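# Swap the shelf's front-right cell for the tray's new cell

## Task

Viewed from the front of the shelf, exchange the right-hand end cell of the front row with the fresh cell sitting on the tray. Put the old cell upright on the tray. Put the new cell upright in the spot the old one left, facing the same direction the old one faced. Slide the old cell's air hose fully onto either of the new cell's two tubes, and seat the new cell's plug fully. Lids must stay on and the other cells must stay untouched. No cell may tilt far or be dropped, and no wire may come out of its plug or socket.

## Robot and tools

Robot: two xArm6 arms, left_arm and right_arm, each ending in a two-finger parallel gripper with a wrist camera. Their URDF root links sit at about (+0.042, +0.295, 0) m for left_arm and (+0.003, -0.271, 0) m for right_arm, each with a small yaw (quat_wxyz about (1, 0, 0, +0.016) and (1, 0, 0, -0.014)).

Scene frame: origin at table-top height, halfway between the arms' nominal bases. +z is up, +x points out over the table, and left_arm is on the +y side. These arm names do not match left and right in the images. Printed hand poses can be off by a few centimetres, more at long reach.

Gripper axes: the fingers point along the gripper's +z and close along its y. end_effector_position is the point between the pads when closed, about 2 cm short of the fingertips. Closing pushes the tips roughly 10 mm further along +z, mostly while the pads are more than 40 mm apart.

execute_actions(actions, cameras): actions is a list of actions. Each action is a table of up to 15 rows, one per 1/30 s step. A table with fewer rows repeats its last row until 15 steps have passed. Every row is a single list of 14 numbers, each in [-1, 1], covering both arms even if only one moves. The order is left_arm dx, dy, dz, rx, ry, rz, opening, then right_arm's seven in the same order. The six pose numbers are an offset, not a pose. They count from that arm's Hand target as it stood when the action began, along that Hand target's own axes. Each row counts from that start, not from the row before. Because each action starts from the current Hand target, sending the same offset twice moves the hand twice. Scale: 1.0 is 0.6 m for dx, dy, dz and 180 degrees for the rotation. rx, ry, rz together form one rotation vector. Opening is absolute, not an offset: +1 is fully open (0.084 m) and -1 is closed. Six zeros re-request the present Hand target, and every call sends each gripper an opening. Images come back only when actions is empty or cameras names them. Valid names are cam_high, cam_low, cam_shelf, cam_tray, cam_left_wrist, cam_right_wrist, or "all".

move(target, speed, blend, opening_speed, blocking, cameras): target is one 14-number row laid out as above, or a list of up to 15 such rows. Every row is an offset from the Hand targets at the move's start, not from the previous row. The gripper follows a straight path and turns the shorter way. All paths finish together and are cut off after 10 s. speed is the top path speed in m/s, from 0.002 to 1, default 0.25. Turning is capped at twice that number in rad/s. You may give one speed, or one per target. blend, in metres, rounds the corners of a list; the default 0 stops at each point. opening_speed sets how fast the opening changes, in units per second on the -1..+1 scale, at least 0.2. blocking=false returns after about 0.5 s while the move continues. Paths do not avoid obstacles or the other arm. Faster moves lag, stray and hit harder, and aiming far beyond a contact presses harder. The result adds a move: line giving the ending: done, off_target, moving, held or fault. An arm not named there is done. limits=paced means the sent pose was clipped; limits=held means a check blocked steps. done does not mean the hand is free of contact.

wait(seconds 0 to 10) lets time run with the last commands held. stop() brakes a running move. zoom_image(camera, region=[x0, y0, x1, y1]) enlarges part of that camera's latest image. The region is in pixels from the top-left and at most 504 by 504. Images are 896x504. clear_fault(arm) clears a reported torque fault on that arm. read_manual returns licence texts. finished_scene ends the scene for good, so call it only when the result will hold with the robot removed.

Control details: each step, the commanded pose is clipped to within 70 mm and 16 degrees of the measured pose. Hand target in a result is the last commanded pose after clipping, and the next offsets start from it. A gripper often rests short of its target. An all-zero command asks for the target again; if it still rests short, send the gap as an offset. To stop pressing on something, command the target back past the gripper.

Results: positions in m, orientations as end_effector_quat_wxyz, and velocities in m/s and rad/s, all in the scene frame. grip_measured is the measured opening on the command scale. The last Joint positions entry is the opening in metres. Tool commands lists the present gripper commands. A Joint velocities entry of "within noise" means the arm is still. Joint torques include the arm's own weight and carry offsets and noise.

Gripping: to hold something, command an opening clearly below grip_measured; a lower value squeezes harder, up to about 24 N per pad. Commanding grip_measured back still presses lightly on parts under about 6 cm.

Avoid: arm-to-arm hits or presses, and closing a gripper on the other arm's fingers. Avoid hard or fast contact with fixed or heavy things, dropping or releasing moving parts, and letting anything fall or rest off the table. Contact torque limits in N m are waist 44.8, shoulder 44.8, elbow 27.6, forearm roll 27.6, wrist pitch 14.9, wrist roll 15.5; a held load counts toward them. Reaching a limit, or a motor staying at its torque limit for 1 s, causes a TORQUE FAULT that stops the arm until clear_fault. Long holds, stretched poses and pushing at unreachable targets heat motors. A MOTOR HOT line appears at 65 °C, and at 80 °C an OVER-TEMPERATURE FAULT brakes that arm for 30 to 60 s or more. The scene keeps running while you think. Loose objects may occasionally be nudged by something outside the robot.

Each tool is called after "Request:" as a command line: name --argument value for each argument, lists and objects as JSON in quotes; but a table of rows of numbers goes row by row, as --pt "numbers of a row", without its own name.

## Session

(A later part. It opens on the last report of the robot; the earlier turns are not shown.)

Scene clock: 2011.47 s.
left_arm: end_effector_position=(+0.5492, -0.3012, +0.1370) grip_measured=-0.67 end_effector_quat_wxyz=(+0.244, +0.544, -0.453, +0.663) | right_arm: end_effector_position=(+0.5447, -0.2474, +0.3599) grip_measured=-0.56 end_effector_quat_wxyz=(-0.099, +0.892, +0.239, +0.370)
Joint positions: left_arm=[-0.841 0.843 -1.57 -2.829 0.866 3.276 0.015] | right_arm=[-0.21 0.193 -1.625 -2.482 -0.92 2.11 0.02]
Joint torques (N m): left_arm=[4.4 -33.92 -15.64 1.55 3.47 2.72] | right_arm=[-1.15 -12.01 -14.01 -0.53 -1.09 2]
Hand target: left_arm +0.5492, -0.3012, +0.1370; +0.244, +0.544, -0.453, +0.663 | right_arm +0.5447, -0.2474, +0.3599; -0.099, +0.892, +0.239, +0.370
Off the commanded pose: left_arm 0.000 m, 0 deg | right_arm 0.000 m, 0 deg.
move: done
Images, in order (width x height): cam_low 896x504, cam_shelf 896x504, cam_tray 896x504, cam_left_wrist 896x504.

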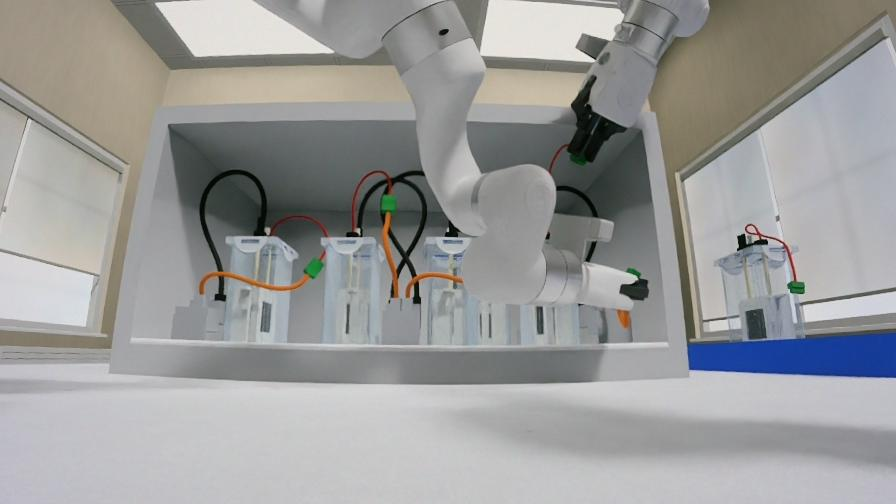

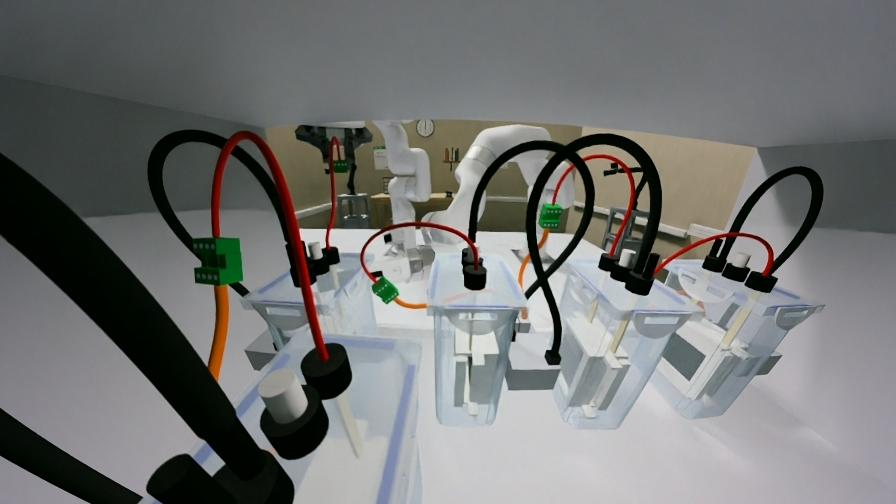

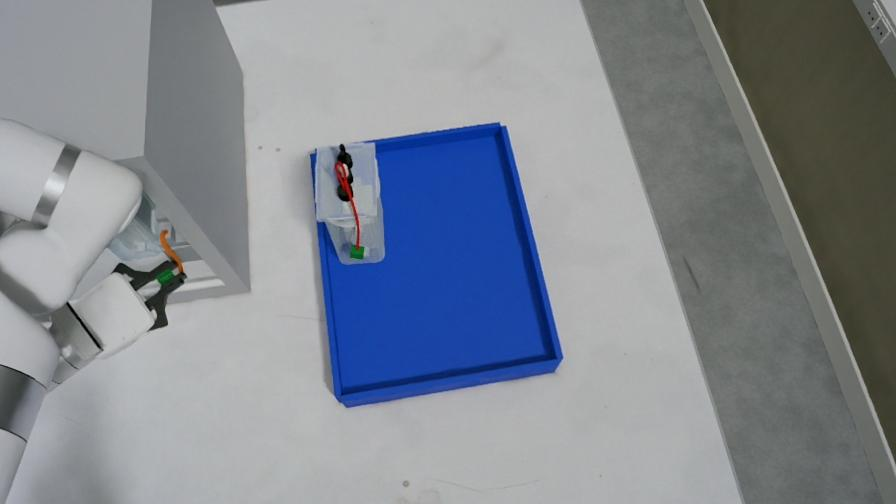

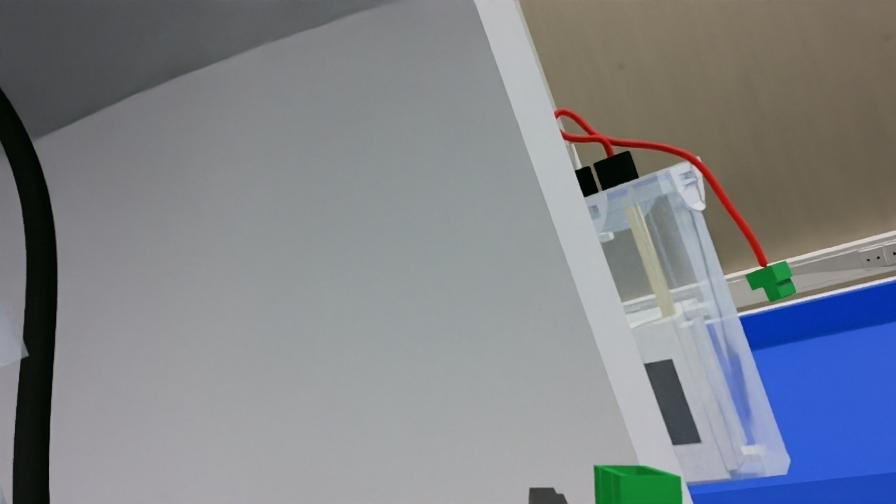

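Request:
move --target '[0.142,-0.1123,-0.0747,0,0,-0.108,-1,0,0,0,0,0,0,-1]' --speed 0.06 --cameras '["all"]'

Scene clock: 2027.33 s.
left_arm: end_effector_position=(+0.5572, -0.2450, +0.2399) grip_measured=-0.67 end_effector_quat_wxyz=(+0.353, +0.613, -0.354, +0.612) | right_arm: end_effector_position=(+0.5447, -0.2474, +0.3599) grip_measured=-0.56 end_effector_quat_wxyz=(-0.099, +0.892, +0.239, +0.370)
Joint positions: left_arm=[-0.769 0.536 -1.373 -2.695 0.782 2.817 0.015] | right_arm=[-0.21 0.193 -1.625 -2.482 -0.92 2.11 0.02]
Joint torques (N m): left_arm=[4.3 -32.48 -17.55 1.6 1 -2.65] | right_arm=[0.07 -11.8 -13.83 -0.61 -1.21 2.05]
Hand target: left_arm +0.5572, -0.2450, +0.2399; +0.353, +0.613, -0.354, +0.612 | right_arm +0.5447, -0.2474, +0.3599; -0.099, +0.892, +0.239, +0.370
Off the commanded pose: left_arm 0.000 m, 0 deg | right_arm 0.000 m, 0 deg.
move: done

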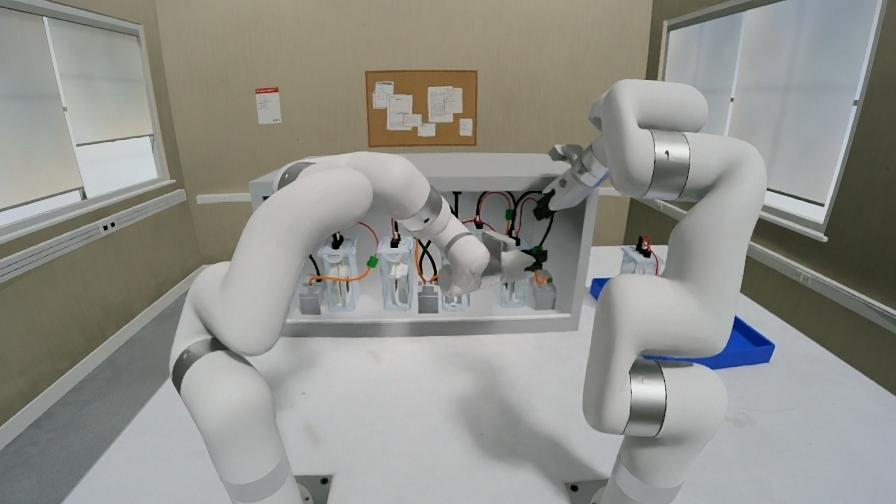

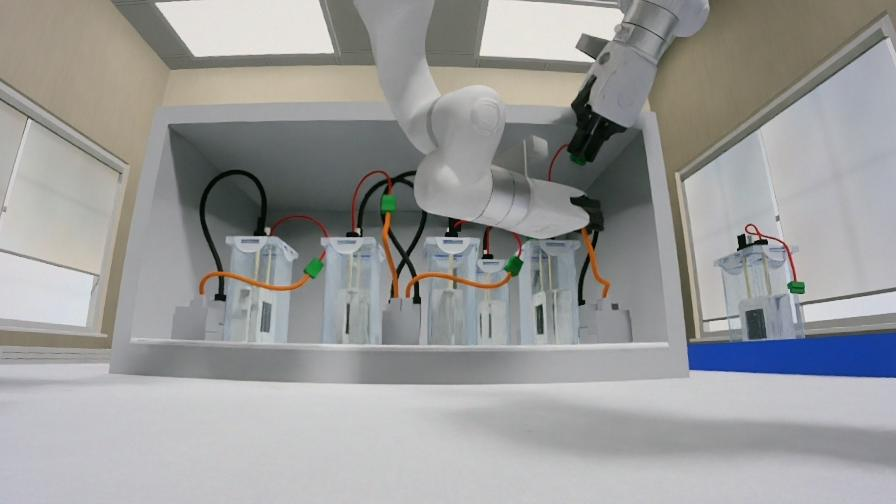

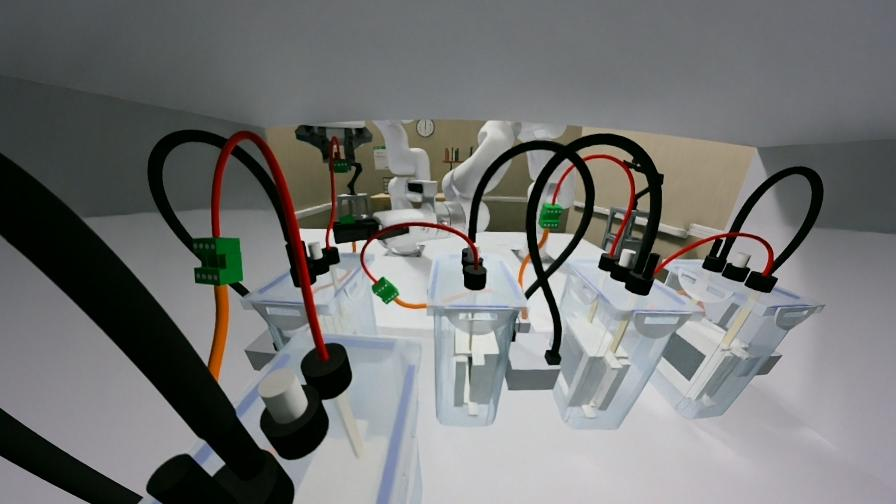

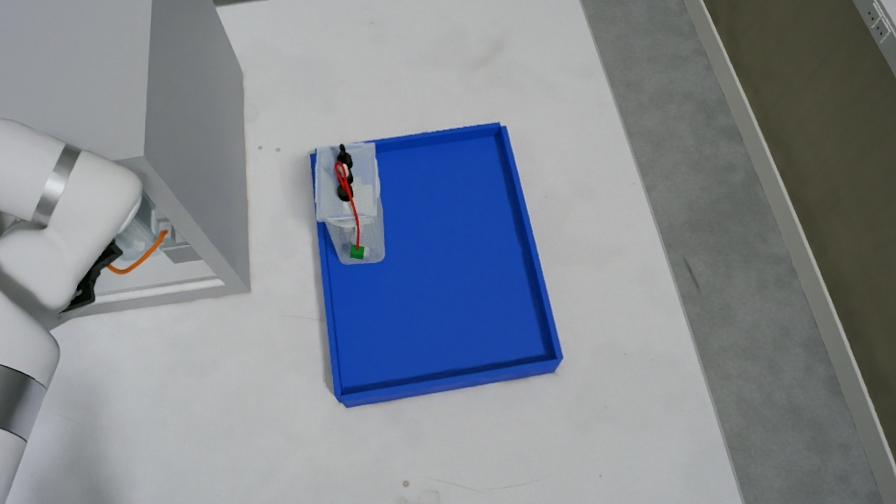

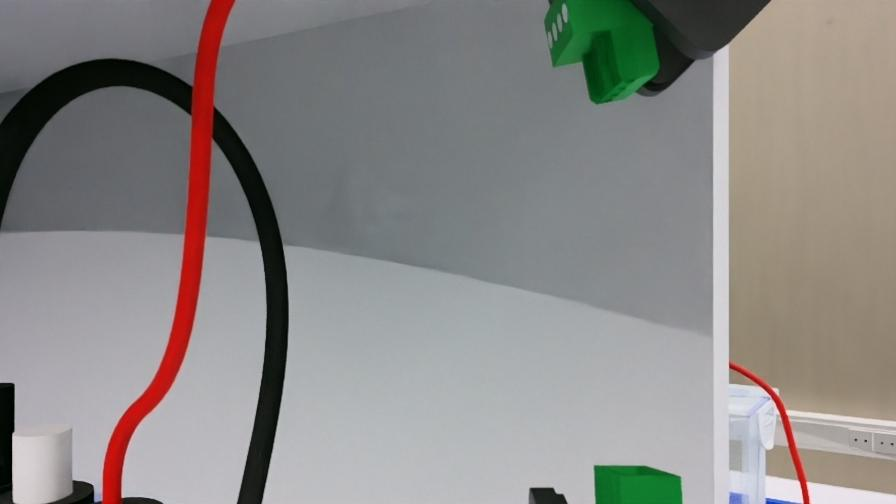

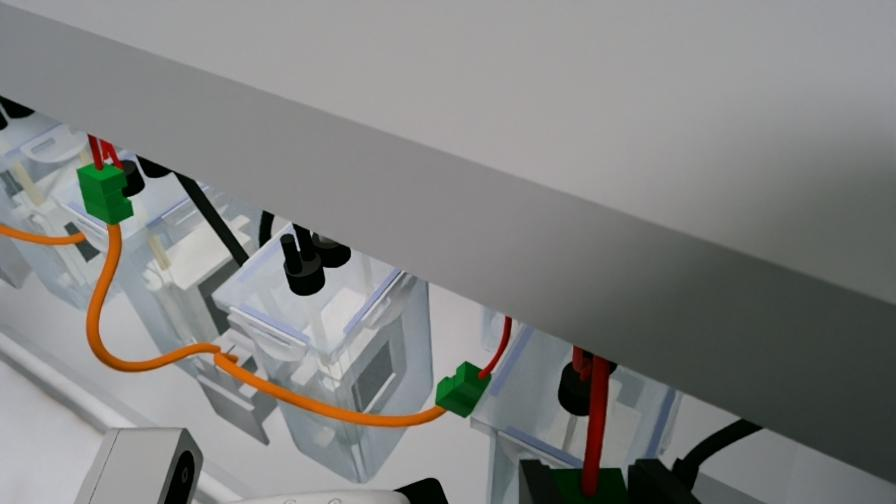

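Request:
zoom_image --camera "cam_left_wrist" --region '[520, 0, 780, 130]'

Request:
zoom_image --camera "cam_left_wrist" --region '[500, 420, 700, 504]'

Request:
zoom_image --camera "cam_shelf" --region '[290, 110, 420, 280]'

Request:
zoom_image --camera "cam_low" --region '[530, 100, 660, 270]'

Scaled by 1.938.

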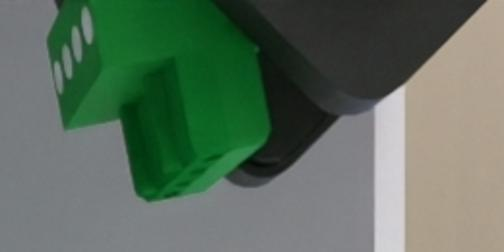

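Scaled by 2.520.

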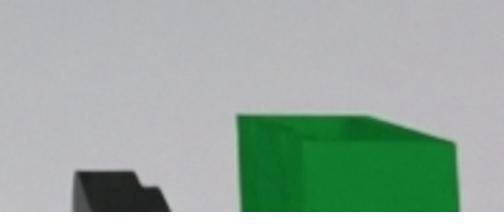

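Scaled by 2.965.

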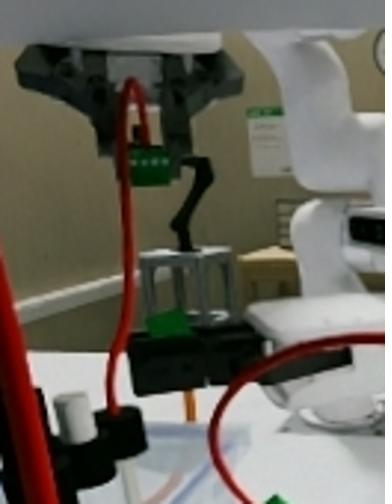

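Scaled by 2.965.

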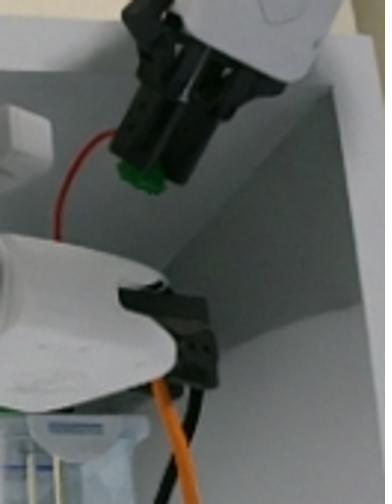

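Request:
move --target '[0,0,0,0,0.083,0,-1,0,0,0,0,0.042,0,-1]' --speed 0.06 --cameras '["cam_left_wrist","cam_shelf","cam_low","cam_tray","cam_right_wrist"]'

Request:
zoom_image --camera "cam_left_wrist" --region '[500, 320, 720, 504]'

Request:
zoom_image --camera "cam_low" --region '[540, 120, 640, 250]'

Request:
zoom_image --camera "cam_shelf" --region '[300, 110, 400, 250]'

Scene clock: 2075.83 s.
left_arm: end_effector_position=(+0.5572, -0.2450, +0.2399) grip_measured=-0.67 end_effector_quat_wxyz=(+0.396, +0.528, -0.305, +0.686) | right_arm: end_effector_position=(+0.5447, -0.2474, +0.3599) grip_measured=-0.56 end_effector_quat_wxyz=(-0.114, +0.866, +0.232, +0.428)
Joint positions: left_arm=[-0.747 0.64 -1.326 -2.795 1.179 2.918 0.015] | right_arm=[-0.284 0.115 -1.418 -2.218 -0.83 1.821 0.02]
Joint torques (N m): left_arm=[4.4 -23.16 -20.36 -1.35 4.39 2.75] | right_arm=[-5.27 -22.61 -8.74 5.43 0.49 -2.83]
Hand target: left_arm +0.5572, -0.2450, +0.2399; +0.396, +0.528, -0.305, +0.686 | right_arm +0.5447, -0.2474, +0.3599; -0.114, +0.866, +0.232, +0.428
Off the commanded pose: left_arm 0.000 m, 0 deg | right_arm 0.000 m, 0 deg.
move: done
Images, in order (width x height): cam_low 896x504, cam_shelf 896x504, cam_tray 896x504, cam_left_wrist 896x504, cam_right_wrist 896x504.

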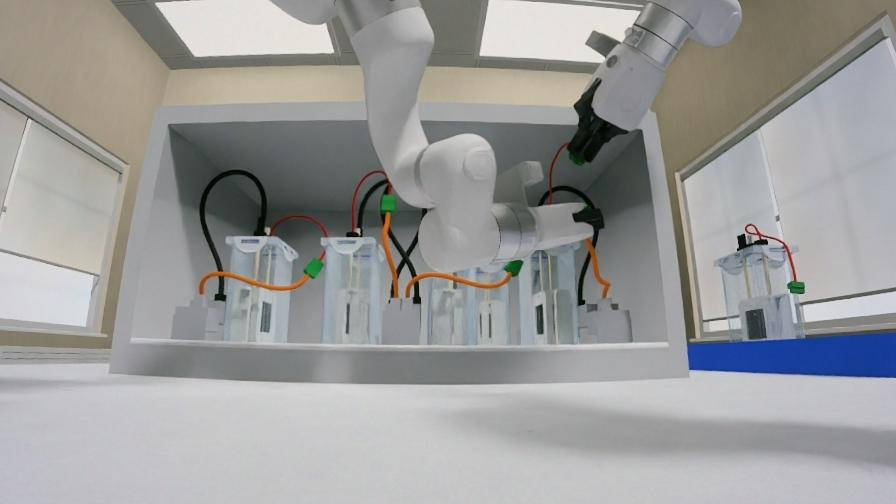

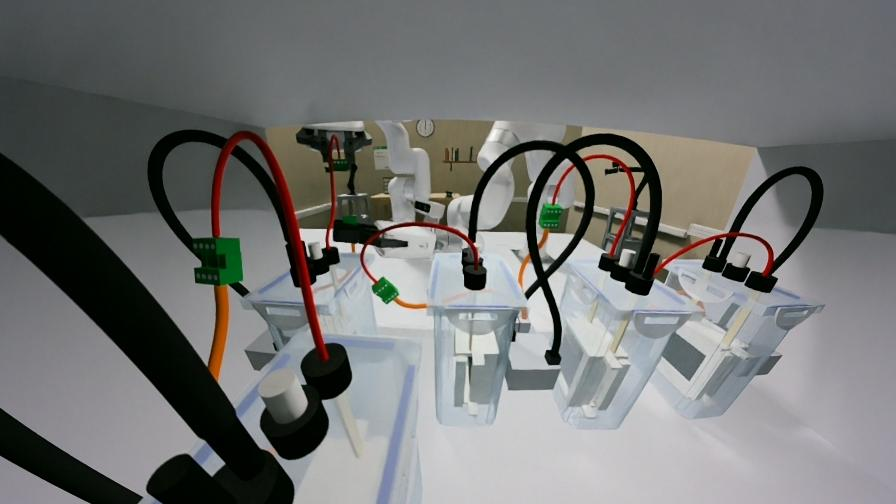

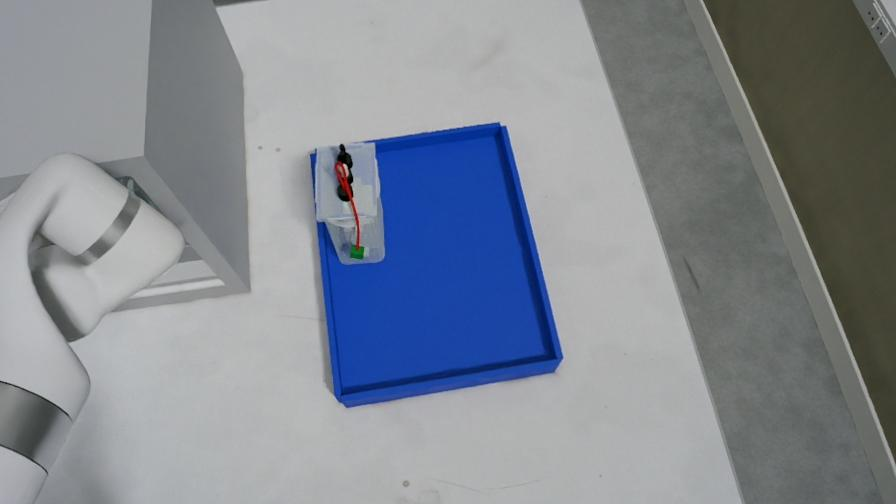

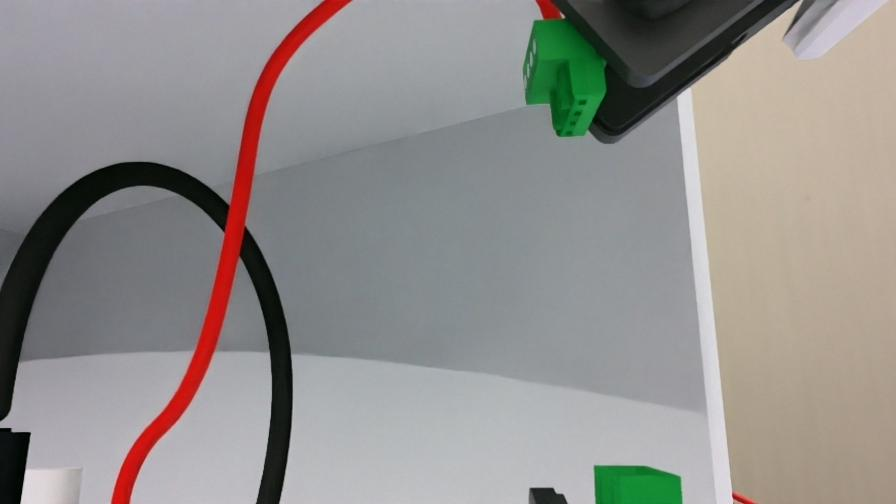

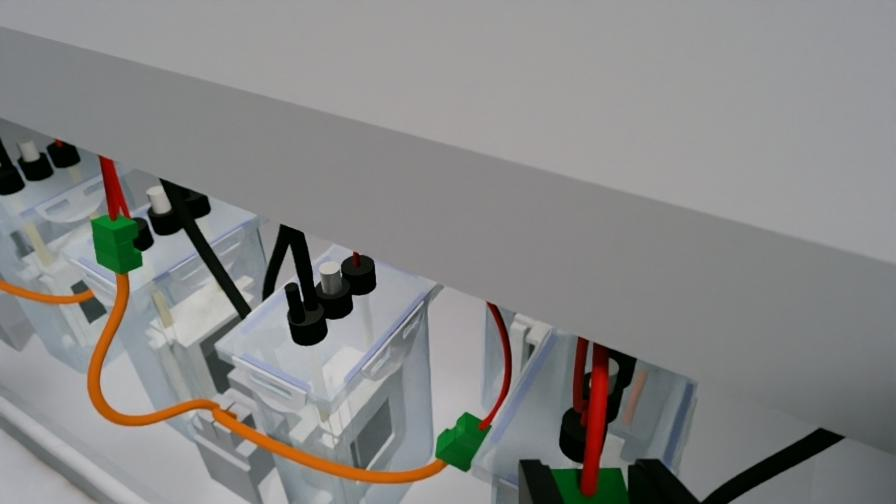

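Scaled by 2.291.

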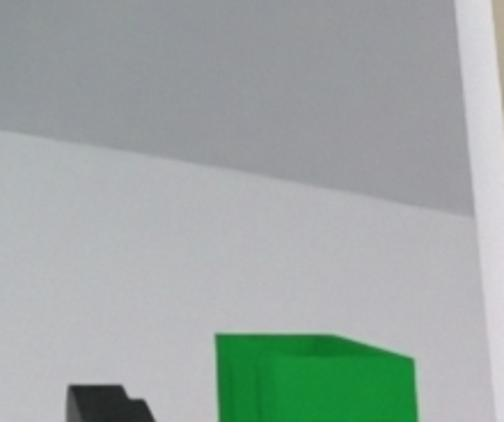

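Scaled by 3.877.

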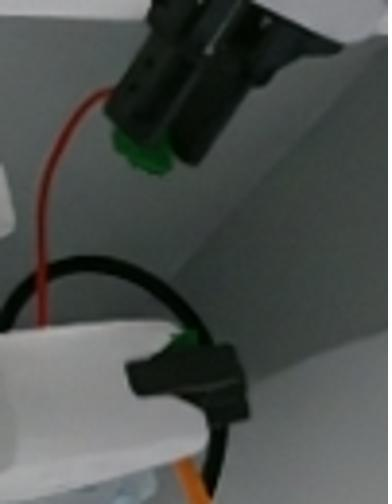

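Scaled by 3.600.

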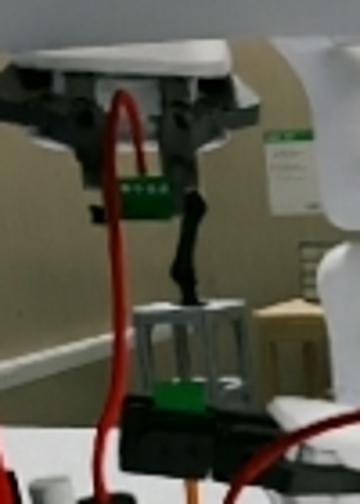

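Request:
zoom_image --camera "cam_left_wrist" --region '[580, 450, 700, 504]'

Request:
zoom_image --camera "cam_left_wrist" --region '[500, 0, 650, 150]'

Scaled by 4.200.

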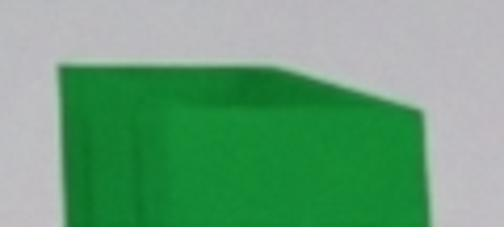

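Scaled by 3.360.

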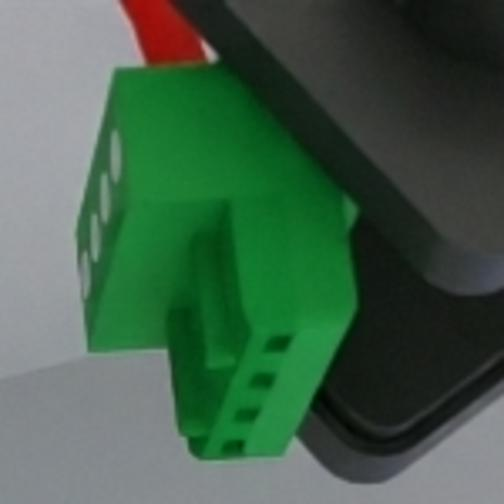

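Request:
move --target '[0.0403,0,0.0107,0,0,0,-1,-0.052,0.0068,0.0253,0,0.014,0,-1]' --speed 0.03 --cameras '["cam_left_wrist","cam_shelf","cam_low","cam_right_wrist"]'

Request:
zoom_image --camera "cam_left_wrist" --region '[500, 304, 740, 504]'

Request:
zoom_image --camera "cam_low" --region '[550, 140, 640, 230]'

Request:
zoom_image --camera "cam_shelf" --region '[300, 130, 400, 250]'

Scene clock: 2148.23 s.
left_arm: end_effector_position=(+0.5572, -0.2451, +0.2649) grip_measured=-0.67 end_effector_quat_wxyz=(+0.396, +0.528, -0.305, +0.686) | right_arm: end_effector_position=(+0.5408, -0.2544, +0.3259) grip_measured=-0.56 end_effector_quat_wxyz=(-0.119, +0.856, +0.229, +0.447)
Joint positions: left_arm=[-0.75 0.588 -1.323 -2.79 1.133 2.902 0.015] | right_arm=[-0.341 0.1 -1.225 -2.003 -0.779 1.529 0.02]
Joint torques (N m): left_arm=[-3.81 -33.81 -17.74 1.47 1.91 -2.79] | right_arm=[-5.15 -22.11 -8.47 5.38 0.22 -2.85]
Hand target: left_arm +0.5572, -0.2451, +0.2649; +0.396, +0.528, -0.305, +0.686 | right_arm +0.5408, -0.2544, +0.3259; -0.119, +0.856, +0.229, +0.447
Off the commanded pose: left_arm 0.000 m, 0 deg | right_arm 0.000 m, 0 deg.
move: done
Images, in order (width x height): cam_low 896x504, cam_shelf 896x504, cam_left_wrist 896x504, cam_right_wrist 896x504.

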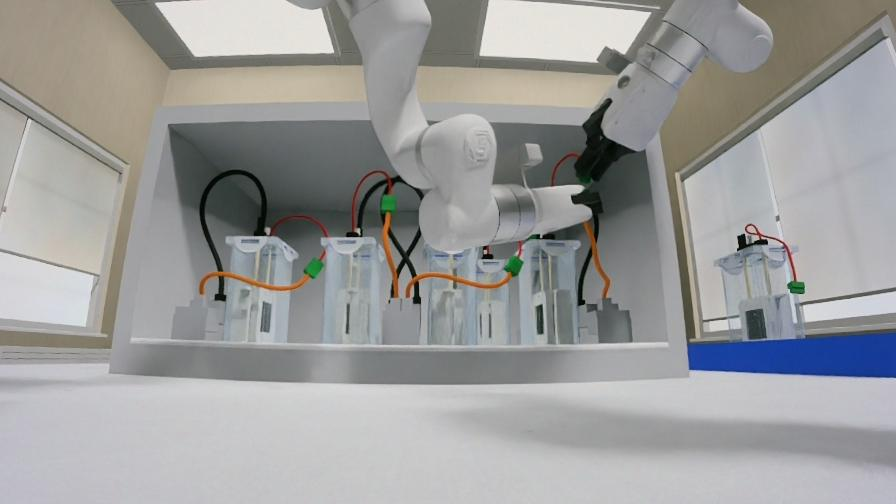

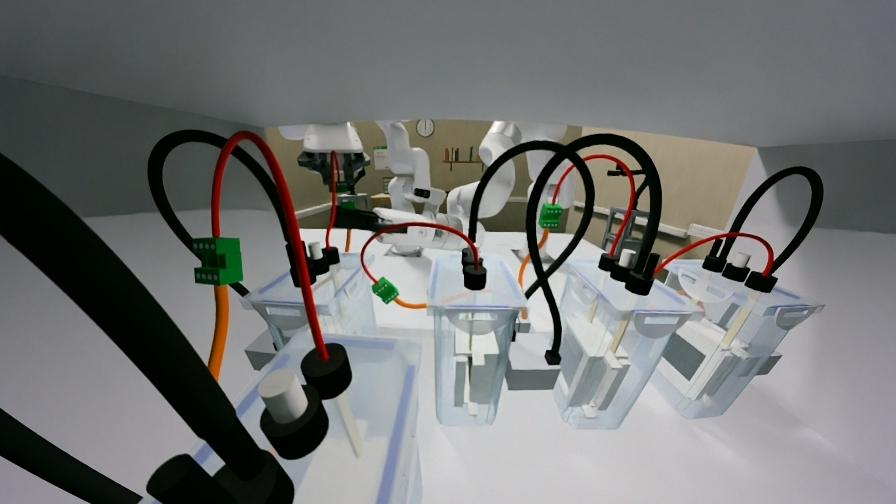

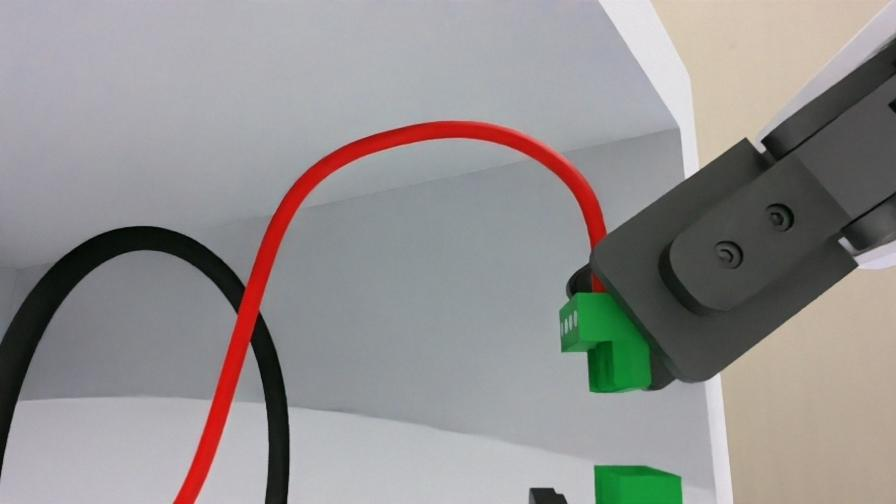

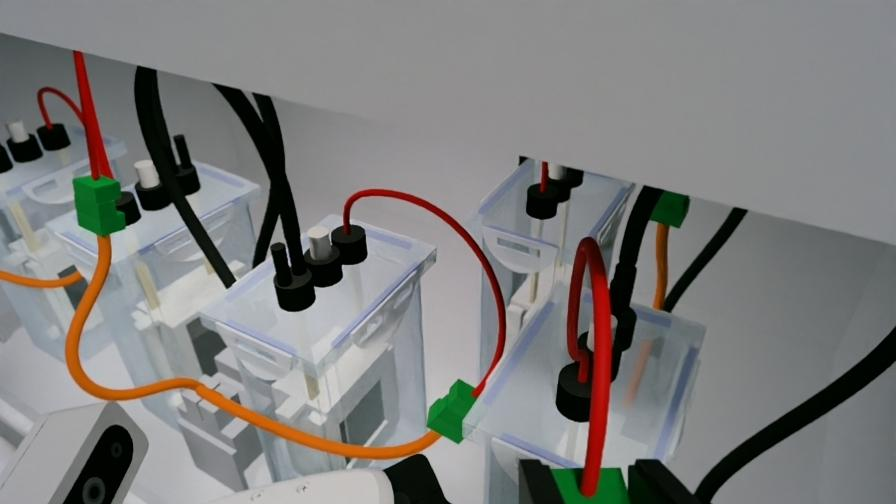

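Scaled by 2.100.

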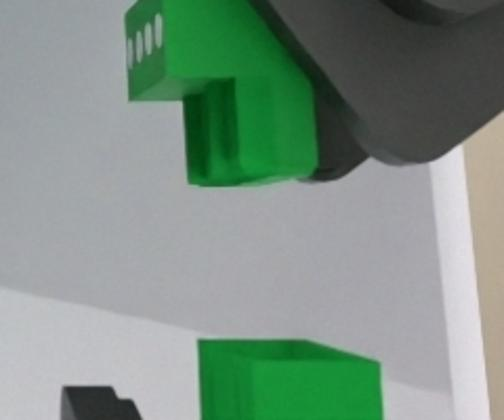

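Scaled by 5.600.

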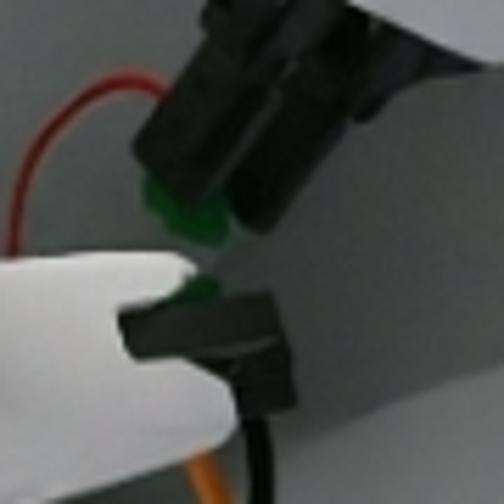

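Scaled by 4.200.

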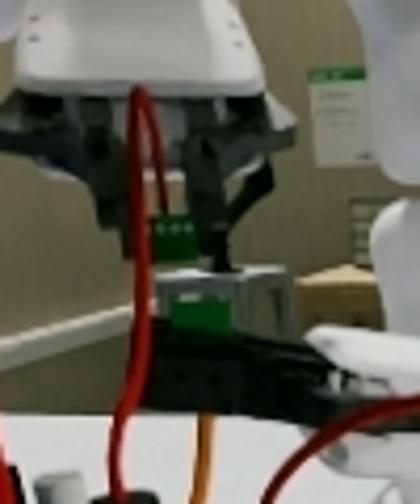

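Request:
move --target '[0,0,0,0,0,0,-1,-0.0109,-0.0075,0.0077,0,0,0,-1]' --speed 0.02 --cameras '["cam_left_wrist","cam_shelf","cam_low"]'

Request:
zoom_image --camera "cam_left_wrist" --region '[540, 354, 720, 504]'

Request:
zoom_image --camera "cam_low" --region '[550, 140, 640, 230]'

Request:
zoom_image --camera "cam_shelf" --region '[310, 160, 380, 230]'

Scene clock: 2176.57 s.
left_arm: end_effector_position=(+0.5572, -0.2451, +0.2649) grip_measured=-0.67 end_effector_quat_wxyz=(+0.396, +0.528, -0.305, +0.686) | right_arm: end_effector_position=(+0.5386, -0.2505, +0.3179) grip_measured=-0.56 end_effector_quat_wxyz=(-0.119, +0.856, +0.229, +0.447)
Joint positions: left_arm=[-0.75 0.588 -1.323 -2.79 1.133 2.902 0.015] | right_arm=[-0.337 0.092 -1.185 -1.972 -0.763 1.488 0.02]
Joint torques (N m): left_arm=[-3.77 -33.66 -19.69 1.38 1.95 -2.78] | right_arm=[5.67 -21.83 -8.26 5.49 0.21 -2.86]
Hand target: left_arm +0.5572, -0.2451, +0.2649; +0.396, +0.528, -0.305, +0.686 | right_arm +0.5386, -0.2505, +0.3179; -0.119, +0.856, +0.229, +0.447
Off the commanded pose: left_arm 0.000 m, 0 deg | right_arm 0.000 m, 0 deg.
move: done
Images, in order (width x height): cam_low 896x504, cam_shelf 896x504, cam_left_wrist 896x504.

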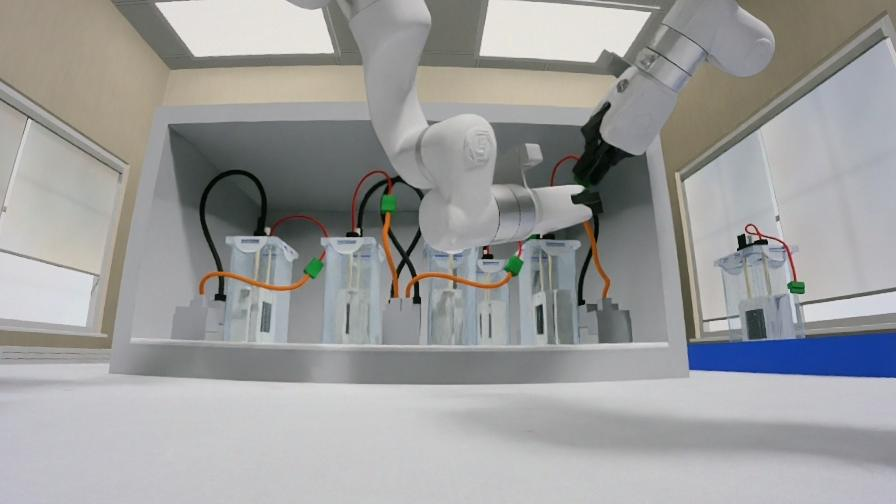

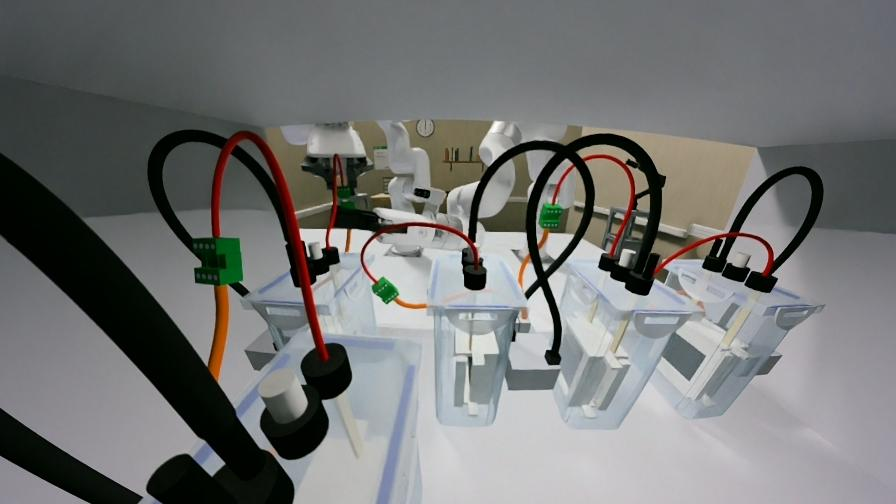

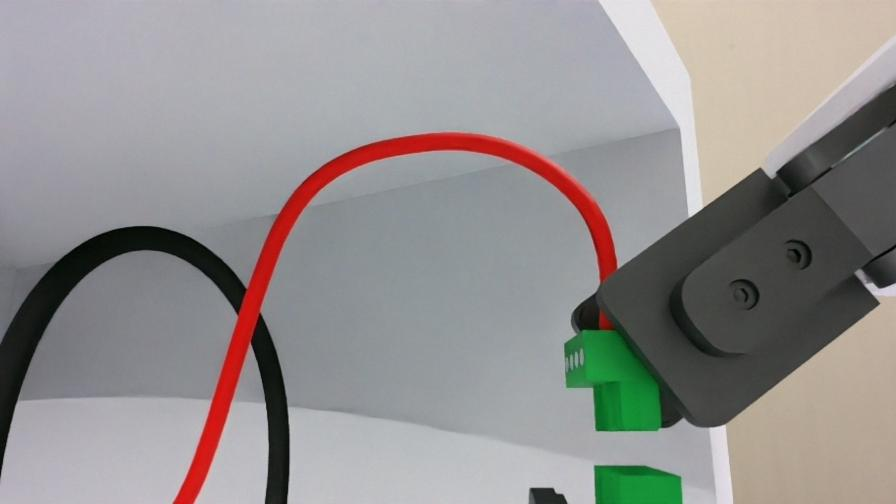

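Scaled by 2.800.

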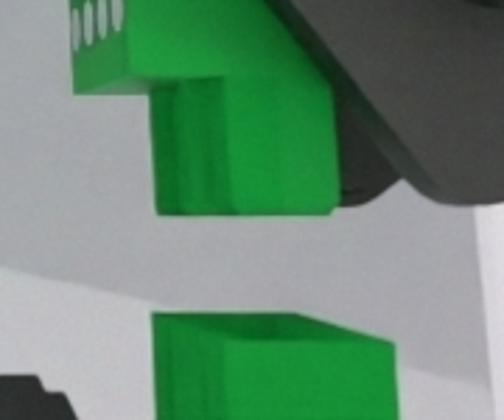

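Scaled by 5.600.

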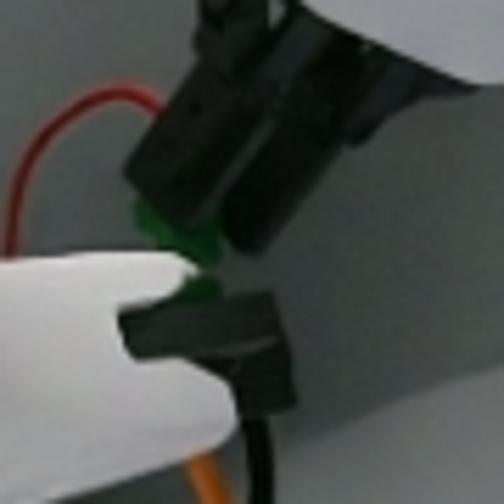

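Scaled by 7.200.

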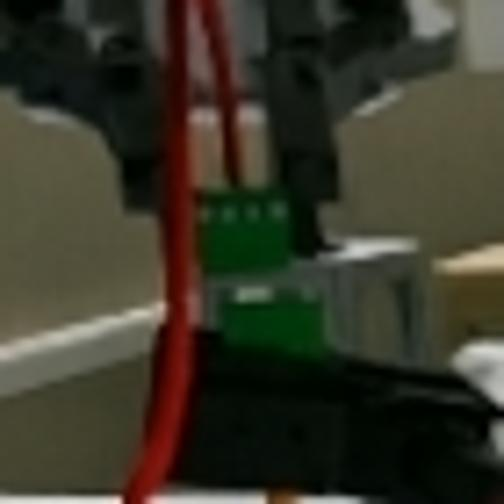

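Request:
zoom_image --camera "cam_left_wrist" --region '[585, 380, 695, 504]'

Scaled by 4.065.

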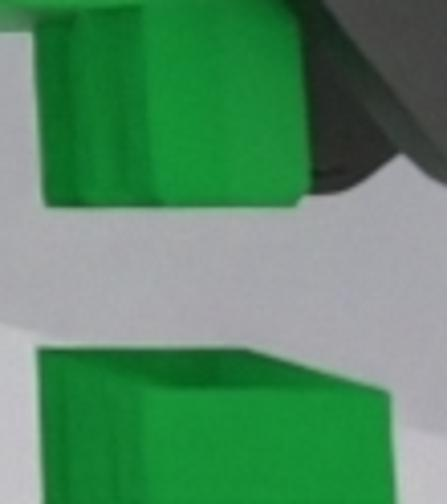

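Request:
move --target '[0,0,0,0,0,0,-1,-0.0081,-0.0021,0.0045,0,0,0,-1]' --speed 0.015 --cameras '["cam_left_wrist","cam_shelf","cam_low"]'

Request:
zoom_image --camera "cam_left_wrist" --region '[555, 364, 715, 504]'

Request:
zoom_image --camera "cam_low" --region '[560, 160, 620, 220]'

Request:
zoom_image --camera "cam_shelf" --region '[310, 160, 380, 230]'

Scene clock: 2205.27 s.
left_arm: end_effector_position=(+0.5572, -0.2451, +0.2649) grip_measured=-0.67 end_effector_quat_wxyz=(+0.396, +0.528, -0.305, +0.686) | right_arm: end_effector_position=(+0.5375, -0.2497, +0.3124) grip_measured=-0.56 end_effector_quat_wxyz=(-0.119, +0.856, +0.229, +0.447)
Joint positions: left_arm=[-0.75 0.588 -1.323 -2.79 1.133 2.902 0.015] | right_arm=[-0.339 0.091 -1.162 -1.95 -0.755 1.458 0.02]
Joint torques (N m): left_arm=[-3.76 -33.86 -19.79 1.4 2.15 -2.82] | right_arm=[-4.89 -21.61 -8.41 5.35 0.18 -2.92]
Hand target: left_arm +0.5572, -0.2451, +0.2649; +0.396, +0.528, -0.305, +0.686 | right_arm +0.5375, -0.2497, +0.3124; -0.119, +0.856, +0.229, +0.447
Off the commanded pose: left_arm 0.000 m, 0 deg | right_arm 0.000 m, 0 deg.
move: done
Images, in order (width x height): cam_low 896x504, cam_shelf 896x504, cam_left_wrist 896x504.

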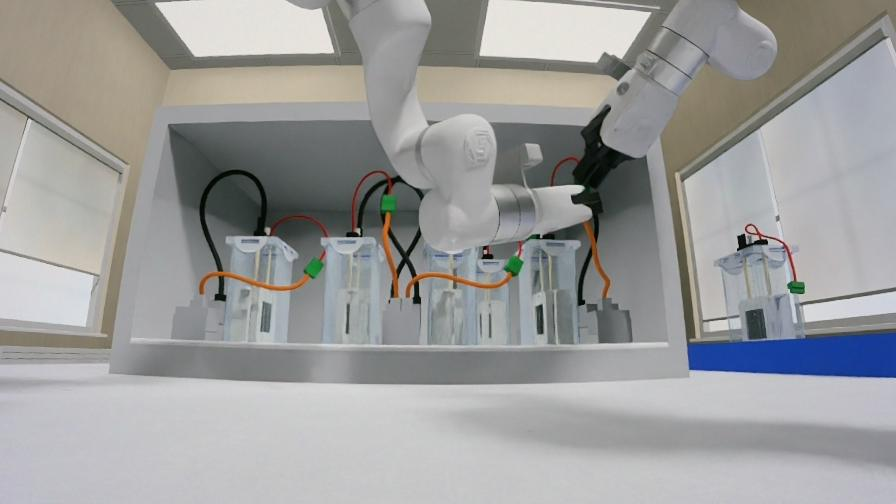

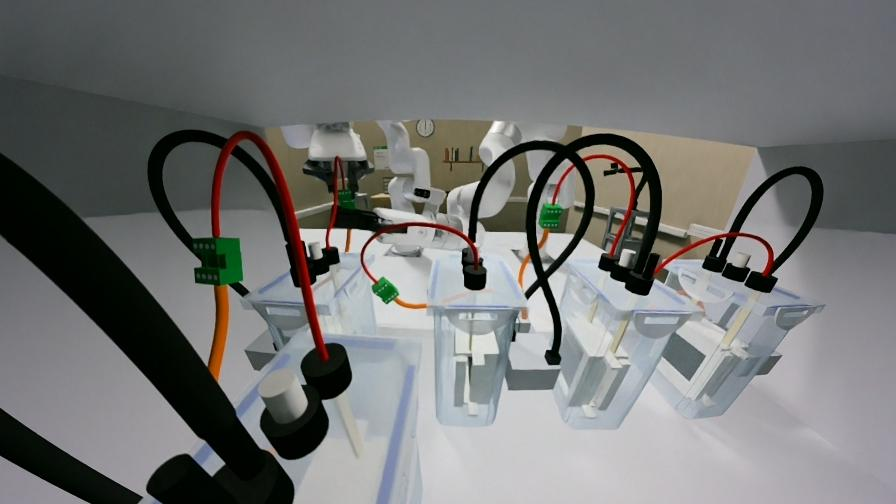

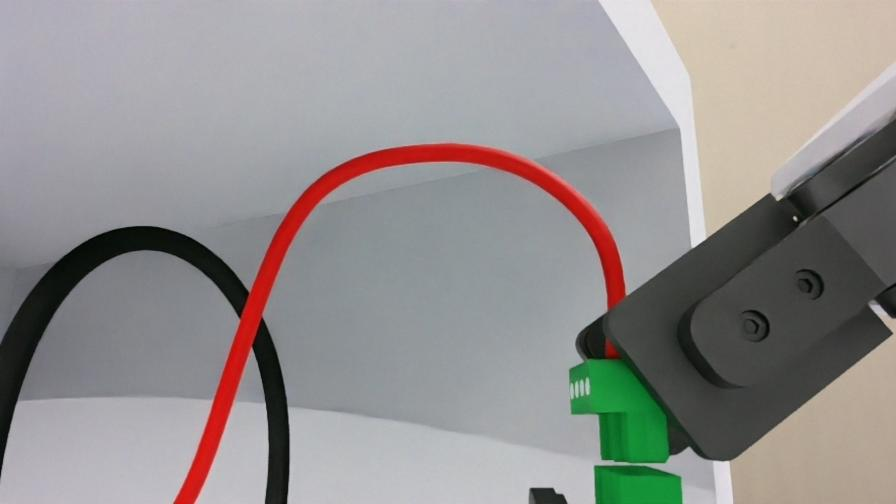

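Scaled by 3.150.

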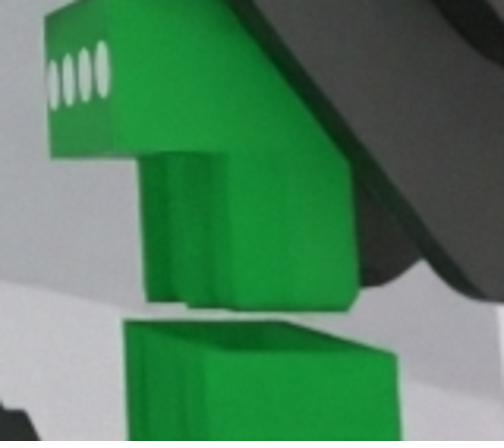

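Scaled by 8.400.

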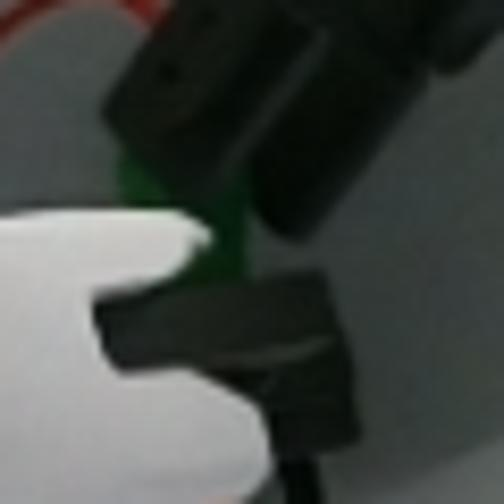

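Scaled by 7.200.

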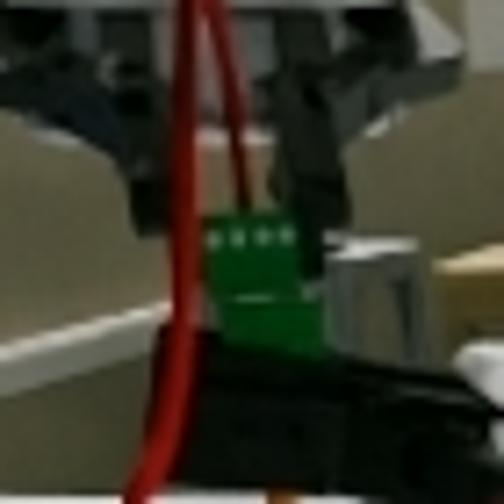

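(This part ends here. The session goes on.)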